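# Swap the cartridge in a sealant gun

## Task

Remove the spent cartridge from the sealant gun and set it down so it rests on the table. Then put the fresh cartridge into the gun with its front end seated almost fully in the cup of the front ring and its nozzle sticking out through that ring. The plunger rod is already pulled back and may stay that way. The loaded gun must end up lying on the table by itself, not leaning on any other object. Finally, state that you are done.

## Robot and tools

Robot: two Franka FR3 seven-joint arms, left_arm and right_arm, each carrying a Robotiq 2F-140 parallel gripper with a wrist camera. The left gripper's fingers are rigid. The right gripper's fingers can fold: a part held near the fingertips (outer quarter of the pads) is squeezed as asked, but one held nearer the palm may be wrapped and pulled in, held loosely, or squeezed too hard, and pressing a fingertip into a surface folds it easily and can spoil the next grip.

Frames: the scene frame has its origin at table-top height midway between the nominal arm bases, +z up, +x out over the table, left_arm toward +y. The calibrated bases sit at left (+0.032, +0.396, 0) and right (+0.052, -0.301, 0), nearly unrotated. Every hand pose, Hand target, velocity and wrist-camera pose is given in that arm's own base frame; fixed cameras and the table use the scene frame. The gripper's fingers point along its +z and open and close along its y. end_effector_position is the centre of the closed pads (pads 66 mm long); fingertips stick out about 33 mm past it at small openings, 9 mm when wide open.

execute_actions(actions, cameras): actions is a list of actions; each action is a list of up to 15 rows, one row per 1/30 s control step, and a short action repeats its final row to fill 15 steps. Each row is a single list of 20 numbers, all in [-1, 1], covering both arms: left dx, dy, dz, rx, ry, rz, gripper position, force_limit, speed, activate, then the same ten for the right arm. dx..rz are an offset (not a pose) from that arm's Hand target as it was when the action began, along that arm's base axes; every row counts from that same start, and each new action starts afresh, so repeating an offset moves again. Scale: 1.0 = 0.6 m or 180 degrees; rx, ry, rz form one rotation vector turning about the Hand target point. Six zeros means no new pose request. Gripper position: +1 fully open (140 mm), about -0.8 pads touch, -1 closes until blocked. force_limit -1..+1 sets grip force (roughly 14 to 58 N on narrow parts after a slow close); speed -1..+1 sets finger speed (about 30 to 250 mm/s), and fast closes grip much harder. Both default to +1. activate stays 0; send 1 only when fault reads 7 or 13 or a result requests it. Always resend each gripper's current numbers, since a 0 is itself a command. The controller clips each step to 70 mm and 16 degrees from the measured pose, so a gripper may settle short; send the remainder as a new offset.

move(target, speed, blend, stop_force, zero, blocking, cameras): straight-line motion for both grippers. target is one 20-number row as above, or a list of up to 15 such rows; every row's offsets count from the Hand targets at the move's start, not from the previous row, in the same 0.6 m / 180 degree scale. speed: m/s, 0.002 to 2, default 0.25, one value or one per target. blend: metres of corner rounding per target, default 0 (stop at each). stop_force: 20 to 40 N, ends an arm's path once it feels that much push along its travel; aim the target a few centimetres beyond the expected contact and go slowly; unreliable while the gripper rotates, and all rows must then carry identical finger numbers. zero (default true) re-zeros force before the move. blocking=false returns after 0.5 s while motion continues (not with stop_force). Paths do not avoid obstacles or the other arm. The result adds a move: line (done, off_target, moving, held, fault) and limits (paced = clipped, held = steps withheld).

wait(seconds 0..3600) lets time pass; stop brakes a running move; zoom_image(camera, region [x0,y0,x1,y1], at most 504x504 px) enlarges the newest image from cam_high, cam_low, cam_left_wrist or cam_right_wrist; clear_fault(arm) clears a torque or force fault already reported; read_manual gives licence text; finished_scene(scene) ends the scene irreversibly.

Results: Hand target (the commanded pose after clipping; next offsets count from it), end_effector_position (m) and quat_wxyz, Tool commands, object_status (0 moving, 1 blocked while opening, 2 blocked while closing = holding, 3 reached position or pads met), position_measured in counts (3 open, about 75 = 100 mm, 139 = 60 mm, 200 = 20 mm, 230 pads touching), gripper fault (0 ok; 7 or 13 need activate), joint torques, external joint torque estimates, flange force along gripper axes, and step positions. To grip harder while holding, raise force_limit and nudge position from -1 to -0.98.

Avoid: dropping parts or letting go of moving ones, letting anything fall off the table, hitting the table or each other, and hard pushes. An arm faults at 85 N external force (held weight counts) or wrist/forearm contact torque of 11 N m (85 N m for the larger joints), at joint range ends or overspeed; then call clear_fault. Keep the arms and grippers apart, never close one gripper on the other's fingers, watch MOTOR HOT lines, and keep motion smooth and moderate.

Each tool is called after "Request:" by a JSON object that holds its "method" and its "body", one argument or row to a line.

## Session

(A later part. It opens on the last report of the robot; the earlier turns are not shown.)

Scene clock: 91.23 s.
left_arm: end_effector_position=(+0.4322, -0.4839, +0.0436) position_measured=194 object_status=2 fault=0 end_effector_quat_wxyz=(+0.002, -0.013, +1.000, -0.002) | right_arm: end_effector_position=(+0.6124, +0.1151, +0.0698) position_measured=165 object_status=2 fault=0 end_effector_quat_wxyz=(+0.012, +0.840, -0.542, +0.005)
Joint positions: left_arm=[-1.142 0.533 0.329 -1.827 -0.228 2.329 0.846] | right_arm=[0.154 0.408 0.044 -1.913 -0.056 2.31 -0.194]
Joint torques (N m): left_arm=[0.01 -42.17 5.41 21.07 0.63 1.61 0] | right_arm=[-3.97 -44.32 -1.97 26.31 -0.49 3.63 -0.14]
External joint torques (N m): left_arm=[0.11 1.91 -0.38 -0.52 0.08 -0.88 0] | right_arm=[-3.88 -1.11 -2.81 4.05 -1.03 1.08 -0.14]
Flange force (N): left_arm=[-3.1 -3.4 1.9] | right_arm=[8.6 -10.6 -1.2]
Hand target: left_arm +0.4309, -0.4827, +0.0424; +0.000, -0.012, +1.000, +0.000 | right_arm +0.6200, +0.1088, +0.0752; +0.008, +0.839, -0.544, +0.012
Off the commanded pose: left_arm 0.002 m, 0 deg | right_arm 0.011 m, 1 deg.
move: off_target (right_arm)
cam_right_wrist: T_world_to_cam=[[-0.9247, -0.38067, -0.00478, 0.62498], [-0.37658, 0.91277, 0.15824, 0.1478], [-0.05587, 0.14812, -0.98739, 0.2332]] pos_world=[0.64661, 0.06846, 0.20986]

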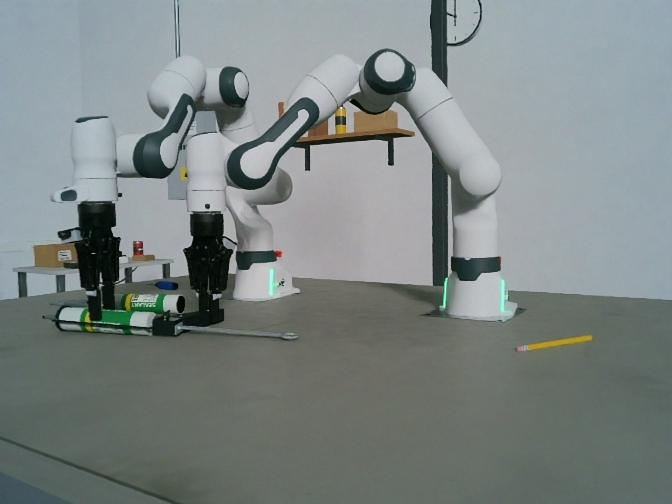

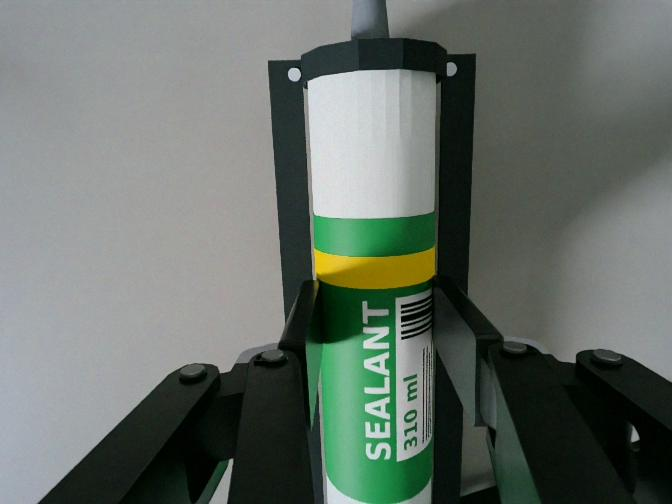

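Request:
{"method": "move", "body": {
  "target": [0,0,0,0,0,0,-1,0,-1,0,-0.0023,0.0053,-0.002,-0.00204,-0.00089,0,-1,0,-1,0],
  "speed": 0.03,
  "cameras": ["cam_low","cam_right_wrist"]
}}

Request:
{"method": "zoom_image", "body": {
  "camera": "cam_low",
  "region": [45, 295, 115, 345]
}}

Request:
{"method": "zoom_image", "body": {
  "camera": "cam_low",
  "region": [110, 295, 180, 345]
}}

Scene clock: 92.13 s.
left_arm: end_effector_position=(+0.4322, -0.4841, +0.0437) position_measured=194 object_status=2 fault=0 end_effector_quat_wxyz=(+0.002, -0.013, +1.000, -0.002) | right_arm: end_effector_position=(+0.6124, +0.1152, +0.0693) position_measured=165 object_status=2 fault=0 end_effector_quat_wxyz=(+0.014, +0.841, -0.541, +0.007)
Joint positions: left_arm=[-1.142 0.533 0.329 -1.827 -0.228 2.329 0.846] | right_arm=[0.161 0.408 0.038 -1.915 -0.061 2.313 -0.189]
Joint velocities: left_arm=[within noise] | right_arm=[0.004 0 -0.004 -0.001 0 0.001 0.002]
Joint torques (N m): left_arm=[0.04 -41.94 5.48 20.93 0.61 1.61 -0.02] | right_arm=[-1.82 -44.16 -1.13 24.82 -0.51 3.74 0.05]
External joint torques (N m): left_arm=[0.17 2.05 -0.27 -0.62 0.05 -0.88 -0.02] | right_arm=[-1.88 -0.97 -2.04 2.55 -1.05 1.17 0.05]
Flange force (N): left_arm=[-3.1 -3.4 2.1] | right_arm=[4.2 -5.5 0.0]
Hand target: left_arm +0.4309, -0.4827, +0.0424; +0.000, -0.012, +1.000, +0.000 | right_arm +0.6186, +0.1120, +0.0740; +0.010, +0.839, -0.544, +0.015
Off the commanded pose: left_arm 0.002 m, 0 deg | right_arm 0.008 m, 1 deg.
move: off_target (right_arm)
cam_right_wrist: T_world_to_cam=[[-0.92419, -0.3819, -0.0048, 0.6249], [-0.37812, 0.91312, 0.15244, 0.1491], [-0.05384, 0.1427, -0.9883, 0.23222]] pos_world=[0.64641, 0.06938, 0.20977]

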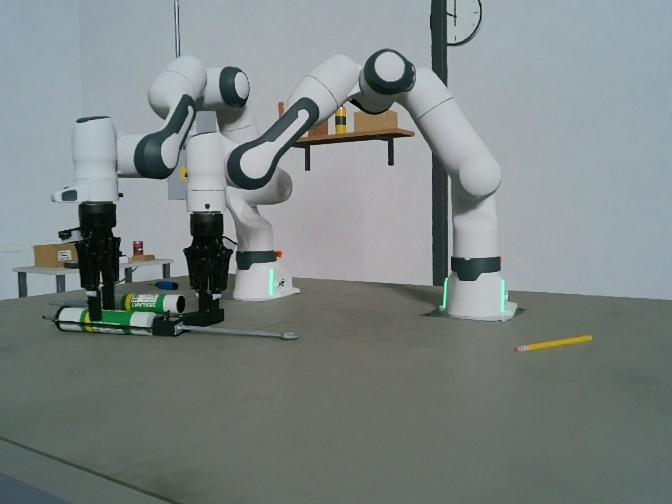

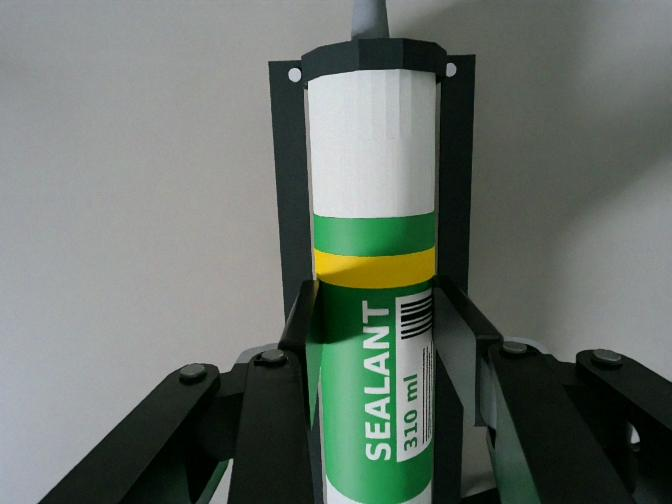

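Scaled by 7.200.

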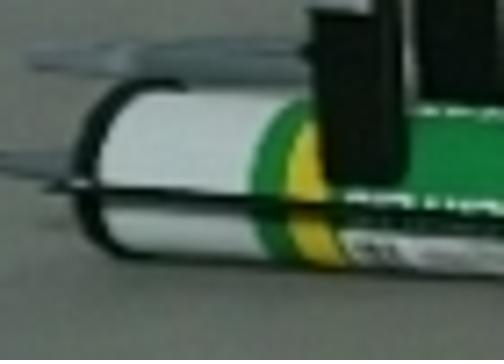

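Scaled by 7.200.

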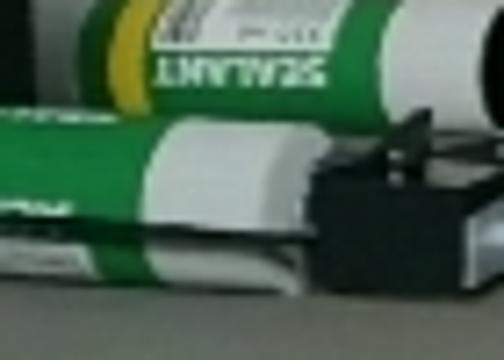

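Request:
{"method": "move", "body": {
  "target": [0,0,0,0,0,0,-1,0,-1,0,0,0,0,0,0,0,0.2,0,-1,0],
  "speed": 0.03,
  "cameras": ["cam_low","cam_right_wrist","cam_high"]
}}

Request:
{"method": "zoom_image", "body": {
  "camera": "cam_right_wrist",
  "region": [250, 0, 490, 120]
}}

Request:
{"method": "zoom_image", "body": {
  "camera": "cam_low",
  "region": [45, 295, 115, 345]
}}

Request:
{"method": "zoom_image", "body": {
  "camera": "cam_low",
  "region": [110, 295, 180, 345]
}}

Scene clock: 93.90 s.
left_arm: end_effector_position=(+0.4322, -0.4838, +0.0437) position_measured=194 object_status=2 fault=0 end_effector_quat_wxyz=(+0.002, -0.013, +1.000, -0.002) | right_arm: end_effector_position=(+0.6168, +0.1120, +0.0726) position_measured=104 object_status=0 fault=0 end_effector_quat_wxyz=(+0.011, +0.840, -0.543, +0.013)
Joint positions: left_arm=[-1.142 0.533 0.329 -1.827 -0.228 2.329 0.846] | right_arm=[0.162 0.404 0.032 -1.914 -0.063 2.32 -0.188]
Joint torques (N m): left_arm=[-0.07 -42.38 5.39 21.88 0.25 2.15 -0.04] | right_arm=[-1.45 -42.01 0.98 23.26 0.33 2.81 0.05]
External joint torques (N m): left_arm=[-0.06 1.56 -0.45 0.36 -0.31 -0.34 -0.04] | right_arm=[-1.49 1.03 0.19 1 -0.22 0.23 0.05]
Flange force (N): left_arm=[-4.2 -5.1 2.3] | right_arm=[3.0 -6.0 1.7]
Hand target: left_arm +0.4309, -0.4827, +0.0424; +0.000, -0.012, +1.000, +0.000 | right_arm +0.6186, +0.1120, +0.0740; +0.010, +0.839, -0.544, +0.015
Off the commanded pose: left_arm 0.002 m, 0 deg | right_arm 0.002 m, 0 deg.
move: done
cam_right_wrist: T_world_to_cam=[[-0.92564, -0.37809, -0.0155, 0.62899], [-0.37615, 0.91487, 0.1467, 0.15214], [-0.04129, 0.14162, -0.98906, 0.22846]] pos_world=[0.64888, 0.06627, 0.21339]
Images, in order (width x height): cam_high 672x504, cam_low 672x504, cam_right_wrist 672x504.

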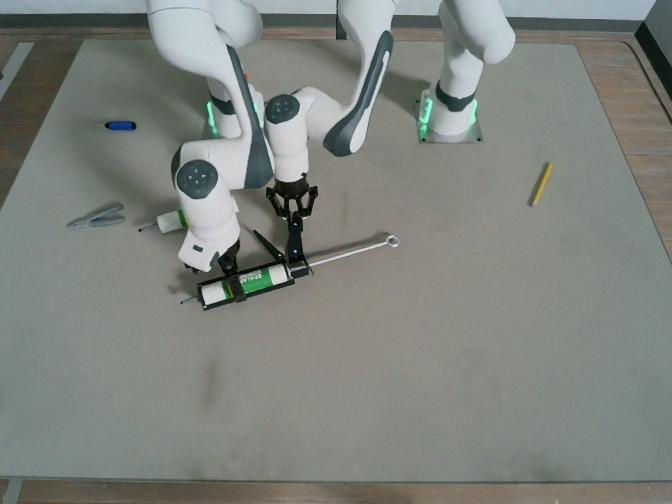

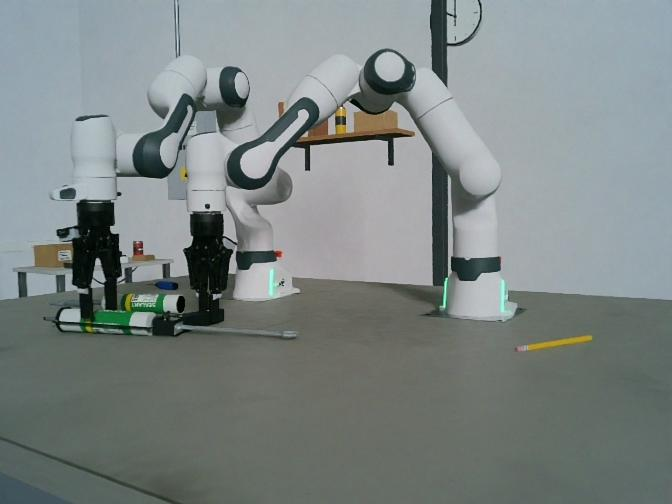

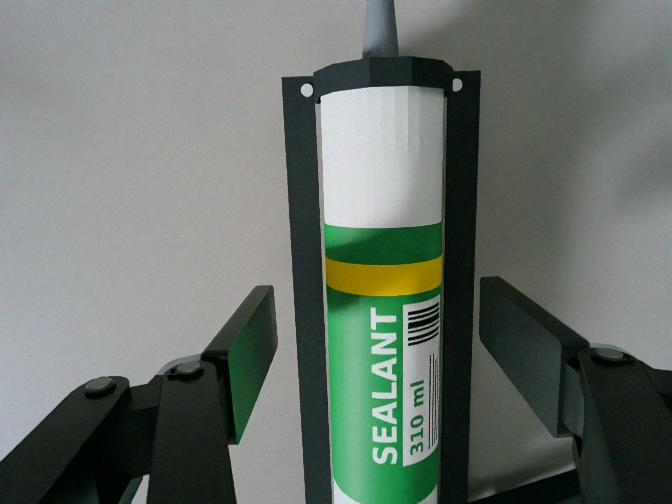

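Scaled by 2.100.

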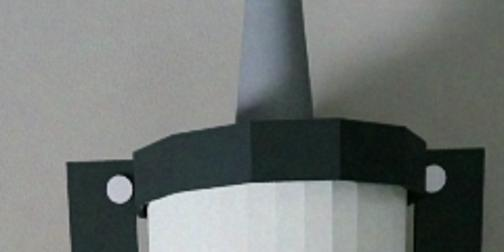

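Scaled by 7.200.

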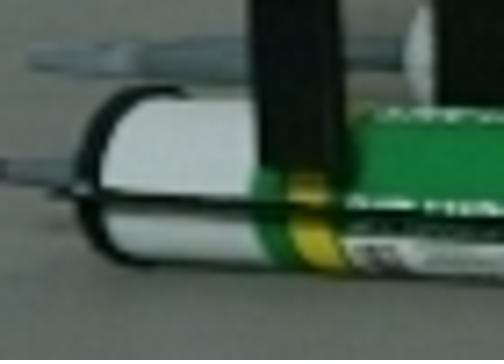

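Scaled by 7.200.

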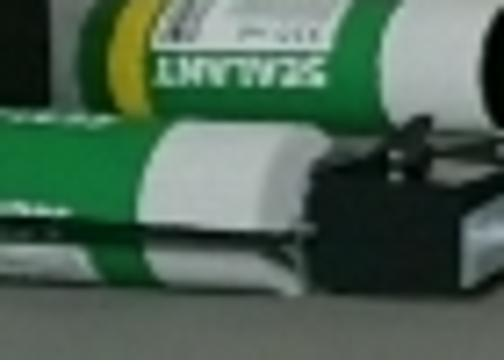

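Request:
{"method": "move", "body": {
  "target": [0,0,0,0,0,0,-1,0,-1,0,0,0,0.18,0,0,0,0.2,0,-1,0],
  "speed": 0.15,
  "cameras": ["cam_low","cam_right_wrist","cam_high"]
}}

Request:
{"method": "zoom_image", "body": {
  "camera": "cam_right_wrist",
  "region": [250, 50, 490, 290]
}}

Request:
{"method": "zoom_image", "body": {
  "camera": "cam_low",
  "region": [45, 295, 115, 345]
}}

Request:
{"method": "zoom_image", "body": {
  "camera": "cam_low",
  "region": [40, 270, 200, 350]
}}

Request:
{"method": "zoom_image", "body": {
  "camera": "cam_high",
  "region": [170, 240, 320, 320]
}}

Scene clock: 95.60 s.
left_arm: end_effector_position=(+0.4322, -0.4838, +0.0437) position_measured=194 object_status=2 fault=0 end_effector_quat_wxyz=(+0.002, -0.013, +1.000, -0.002) | right_arm: end_effector_position=(+0.6198, +0.1116, +0.1828) position_measured=104 object_status=3 fault=0 end_effector_quat_wxyz=(+0.009, +0.838, -0.546, +0.018)
Joint positions: left_arm=[-1.142 0.533 0.329 -1.827 -0.228 2.329 0.846] | right_arm=[0.162 0.266 0.035 -1.817 -0.054 2.094 -0.194]
Joint velocities: left_arm=[within noise] | right_arm=[0 0 -0.001 0 0.001 -0.003 -0.001]
Joint torques (N m): left_arm=[-0.09 -42.35 5.37 21.85 0.24 2.14 -0.02] | right_arm=[-1.43 -39 1.59 24.98 0.94 2.32 -0.18]
External joint torques (N m): left_arm=[0.06 1.69 -0.37 0.31 -0.31 -0.35 -0.02] | right_arm=[-1.36 1.94 1.13 0.73 0.32 -0.3 -0.18]
Flange force (N): left_arm=[-4.5 -5.2 2.6] | right_arm=[3.1 -8.8 0.2]
Hand target: left_arm +0.4309, -0.4827, +0.0424; +0.000, -0.012, +1.000, +0.000 | right_arm +0.6186, +0.1120, +0.1820; +0.010, +0.839, -0.544, +0.015
Off the commanded pose: left_arm 0.002 m, 0 deg | right_arm 0.001 m, 0 deg.
move: done
cam_right_wrist: T_world_to_cam=[[-0.92782, -0.37224, -0.0241, 0.63559], [-0.37179, 0.91758, 0.14076, 0.13557], [-0.03028, 0.13956, -0.98975, 0.33128]] pos_world=[0.65015, 0.06596, 0.32412]
Images, in order (width x height): cam_high 672x504, cam_low 672x504, cam_right_wrist 672x504.

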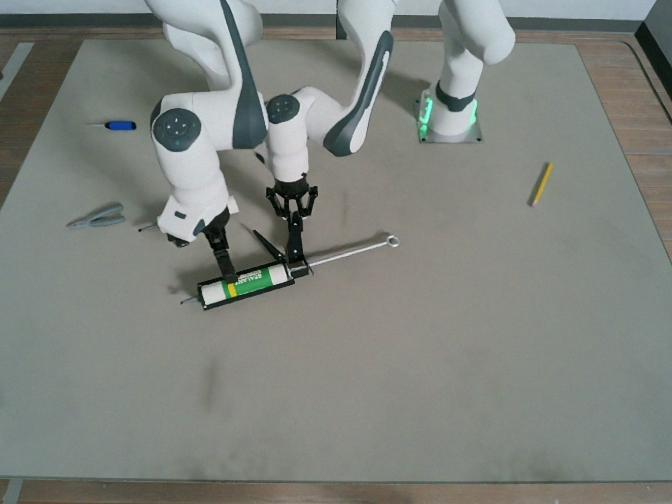

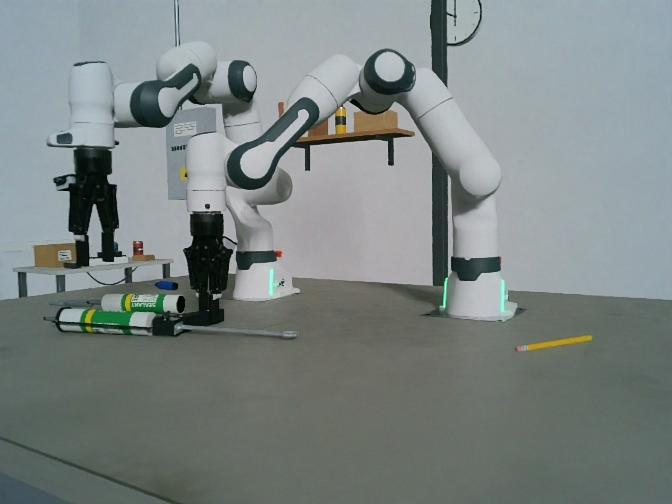

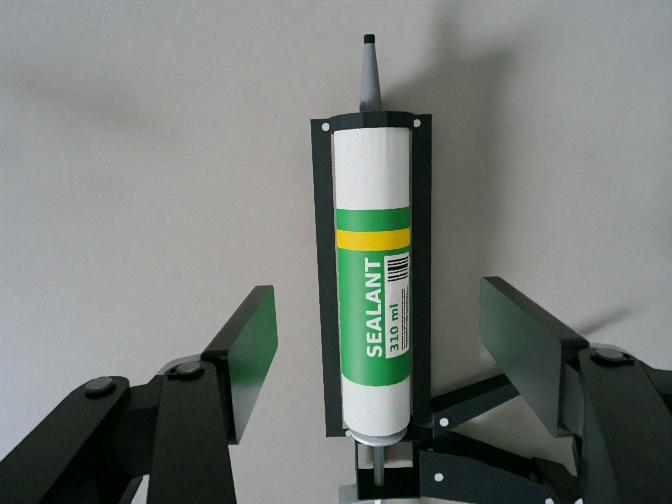

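Scaled by 2.100.

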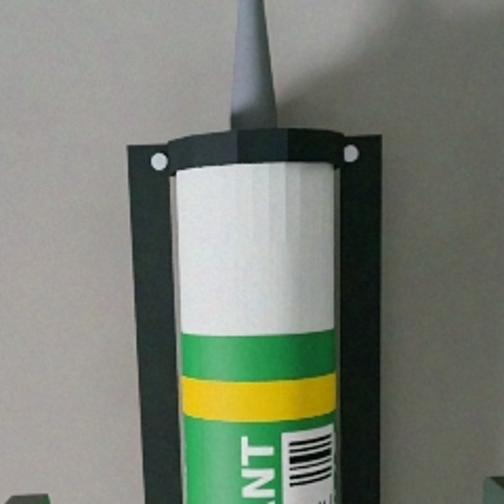

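Scaled by 7.200.

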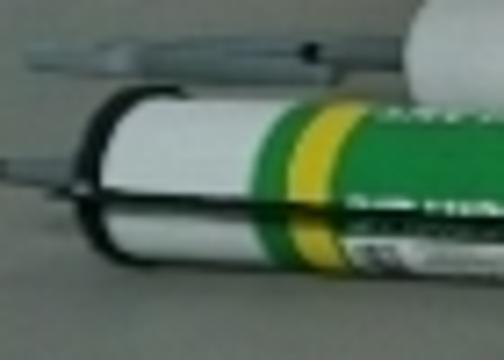

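Scaled by 3.150.

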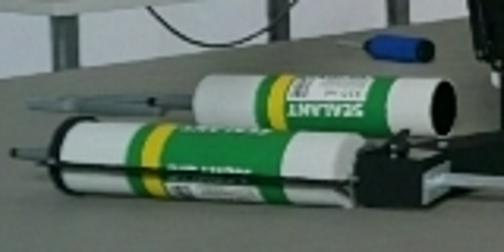

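Scaled by 3.360.

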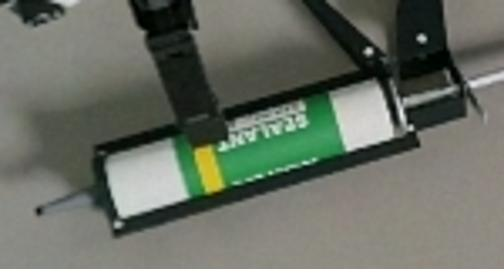

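Request:
{"method": "zoom_image", "body": {
  "camera": "cam_right_wrist",
  "region": [300, 370, 460, 504]
}}

Scaled by 3.150.

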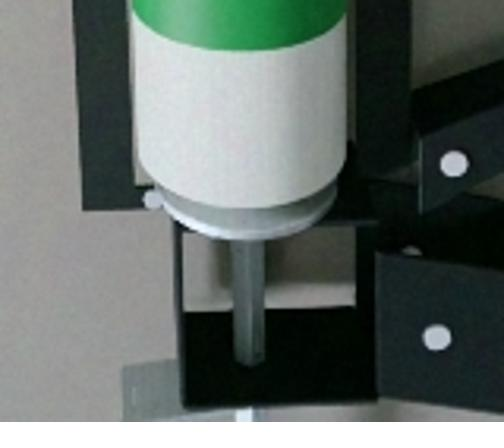

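Request:
{"method": "move", "body": {
  "target": [
    [0.0018,-0.0028,0.0008,0,0,0,-1,0,-1,0,0,0,0,0,0,0,0.2,0,-1,0],
    [0.0018,-0.0028,0.0008,0,0,0,-0.15,0,-1,0,0,0,0,0,0,0,0.2,0,-1,0]
  ],
  "speed": 0.03,
  "cameras": ["cam_low","cam_left_wrist","cam_right_wrist"]
}}

Scene clock: 97.97 s.
left_arm: end_effector_position=(+0.4322, -0.4844, +0.0433) position_measured=148 object_status=0 fault=0 end_effector_quat_wxyz=(+0.001, -0.013, +1.000, -0.001) | right_arm: end_effector_position=(+0.6196, +0.1115, +0.1827) position_measured=104 object_status=3 fault=0 end_effector_quat_wxyz=(+0.009, +0.838, -0.546, +0.017)
Joint positions: left_arm=[-1.141 0.537 0.329 -1.821 -0.228 2.323 0.846] | right_arm=[0.162 0.266 0.035 -1.817 -0.054 2.094 -0.194]
Joint torques (N m): left_arm=[0.13 -42.27 5.53 22.59 0.58 2.3 -0.02] | right_arm=[-1.42 -39 1.64 24.91 0.93 2.3 -0.21]
External joint torques (N m): left_arm=[0.15 1.86 -0.35 1.02 0.02 -0.18 -0.02] | right_arm=[-1.3 1.81 1.22 0.75 0.32 -0.3 -0.21]
Flange force (N): left_arm=[-6.7 -7.7 2.8] | right_arm=[3.0 -8.5 0.0]
Hand target: left_arm +0.4319, -0.4844, +0.0429; +0.000, -0.012, +1.000, +0.000 | right_arm +0.6186, +0.1120, +0.1820; +0.010, +0.839, -0.544, +0.015
Off the commanded pose: left_arm 0.000 m, 0 deg | right_arm 0.001 m, 0 deg.
move: done
cam_left_wrist: T_world_to_cam=[[-0.04779, 0.99797, 0.04218, 0.50078], [0.89811, 0.02444, 0.43908, -0.40808], [0.43716, 0.05887, -0.89746, 0.01573]] pos_world=[0.38356, -0.49071, 0.17217]
cam_right_wrist: T_world_to_cam=[[-0.92775, -0.37249, -0.02332, 0.63521], [-0.37192, 0.91751, 0.14087, 0.1356], [-0.03108, 0.13936, -0.98975, 0.33171]] pos_world=[0.65005, 0.06596, 0.32402]

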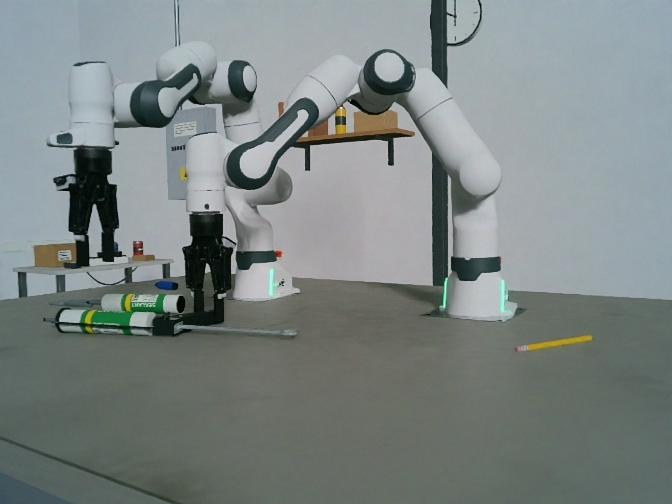

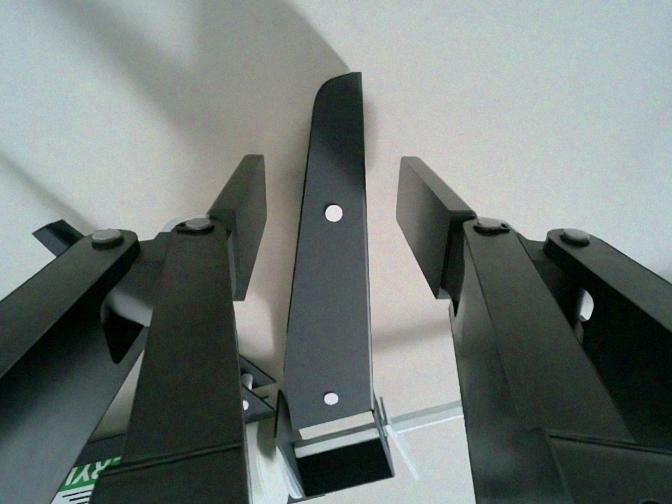

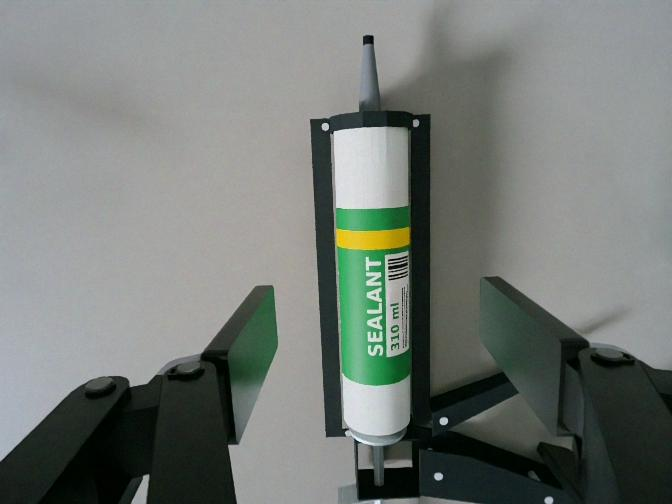

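Request:
{"method": "move", "body": {
  "target": [0,0,0.2,0,0,0,-0.15,0,-1,0,0,0,0,0,0,0,0.2,0,-1,0],
  "speed": 0.15,
  "cameras": ["all"]
}}

Request:
{"method": "zoom_image", "body": {
  "camera": "cam_low",
  "region": [40, 270, 200, 350]
}}

Request:
{"method": "zoom_image", "body": {
  "camera": "cam_right_wrist",
  "region": [290, 20, 460, 240]
}}

Scene clock: 99.43 s.
left_arm: end_effector_position=(+0.4370, -0.4902, +0.1400) position_measured=148 object_status=3 fault=0 end_effector_quat_wxyz=(+0.007, -0.006, +1.000, -0.010) | right_arm: end_effector_position=(+0.6196, +0.1115, +0.1827) position_measured=104 object_status=3 fault=0 end_effector_quat_wxyz=(+0.009, +0.838, -0.546, +0.017)
Joint positions: left_arm=[-1.167 0.404 0.367 -1.763 -0.174 2.16 0.826] | right_arm=[0.162 0.266 0.035 -1.817 -0.054 2.094 -0.194]
Joint torques (N m): left_arm=[-0.3 -40.14 4.72 23.92 0.67 2.69 -0.03] | right_arm=[-1.43 -39.02 1.62 24.93 0.92 2.31 -0.17]
External joint torques (N m): left_arm=[-0.27 1.9 -0.2 0.39 0.03 0.12 -0.02] | right_arm=[-1.5 2.07 1.04 0.59 0.3 -0.32 -0.17]
Flange force (N): left_arm=[-4.5 -5.6 2.3] | right_arm=[3.2 -8.5 0.5]
Hand target: left_arm +0.4370, -0.4907, +0.1392; +0.007, -0.006, +1.000, -0.011 (not the last commanded pose) | right_arm +0.6186, +0.1120, +0.1820; +0.010, +0.839, -0.544, +0.015
Off the commanded pose: left_arm 0.024 m, 2 deg | right_arm 0.001 m, 0 deg.
move: held (left_arm; a check stopped the path); limits=held
pose unreachable (left arm): on one or more control steps of this call, first in action 0 (counted from 0), this arm could not follow its commanded pose, so it was not sent that pose on those steps. It may still have moved: this result reports where it is.
cause: moving toward the commanded pose would bring a part of the arm too close to another arm (a part of this arm just beyond joint 6 (wrist pitch) and a part of the right arm just beyond its joint 5 (forearm roll), under 1 mm apart when this arm was first held).
cam_left_wrist: T_world_to_cam=[[-0.03391, 0.99916, 0.02307, 0.49983], [0.89258, 0.01989, 0.45044, -0.45617], [0.4496, 0.03587, -0.89251, 0.08345]] pos_world=[0.3866, -0.49333, 0.26843]
cam_right_wrist: T_world_to_cam=[[-0.92775, -0.37249, -0.02332, 0.63521], [-0.37192, 0.91751, 0.14087, 0.1356], [-0.03108, 0.13936, -0.98975, 0.33171]] pos_world=[0.65005, 0.06596, 0.32402]

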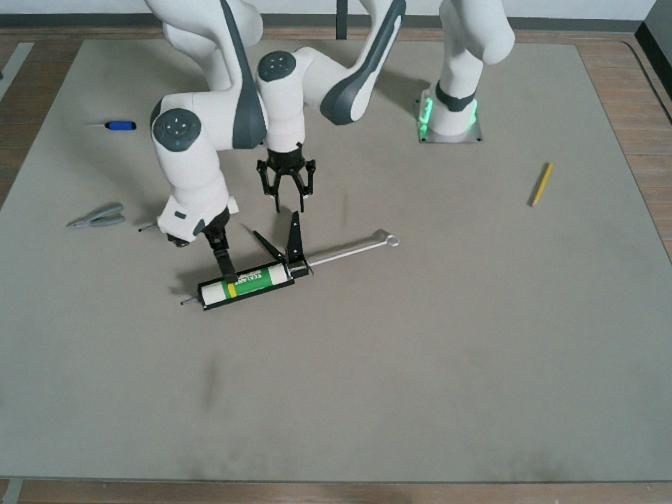

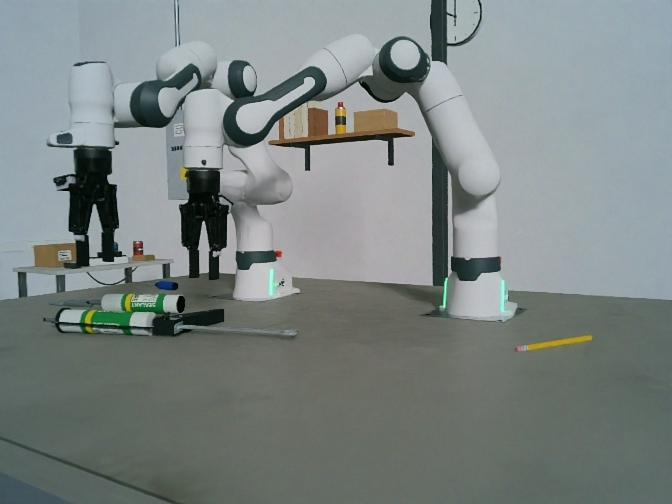

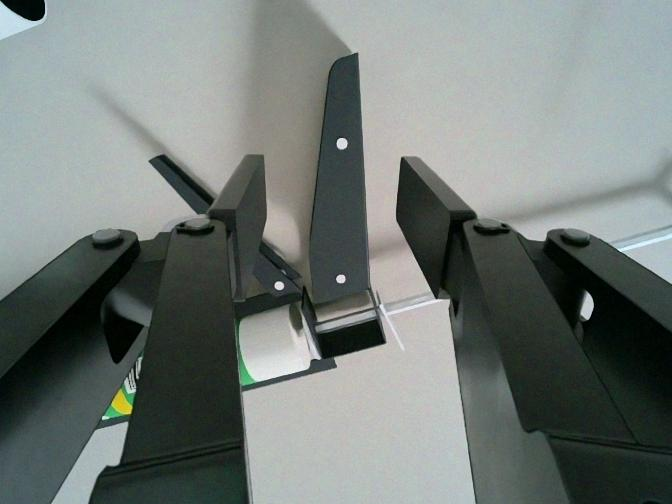

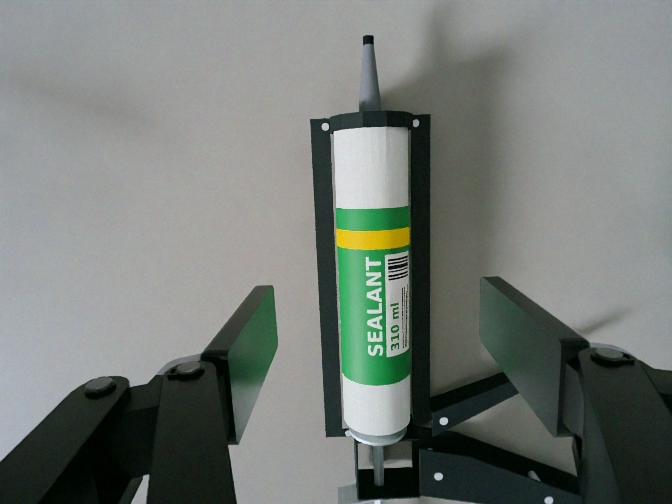

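Scaled by 3.150.

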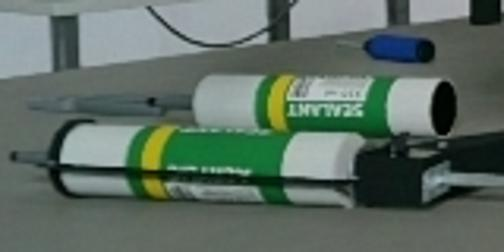

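Scaled by 2.291.

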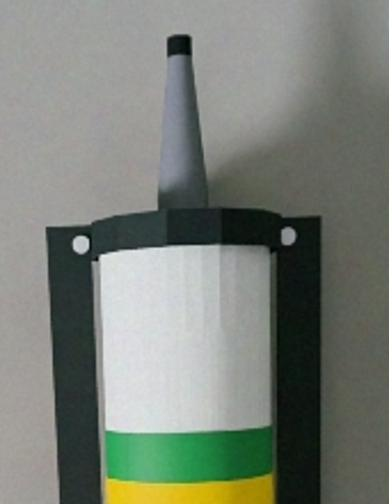

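Request:
{"method": "finished_scene", "body": {
  "scene": 2
}}

The scene is finished: the task was done.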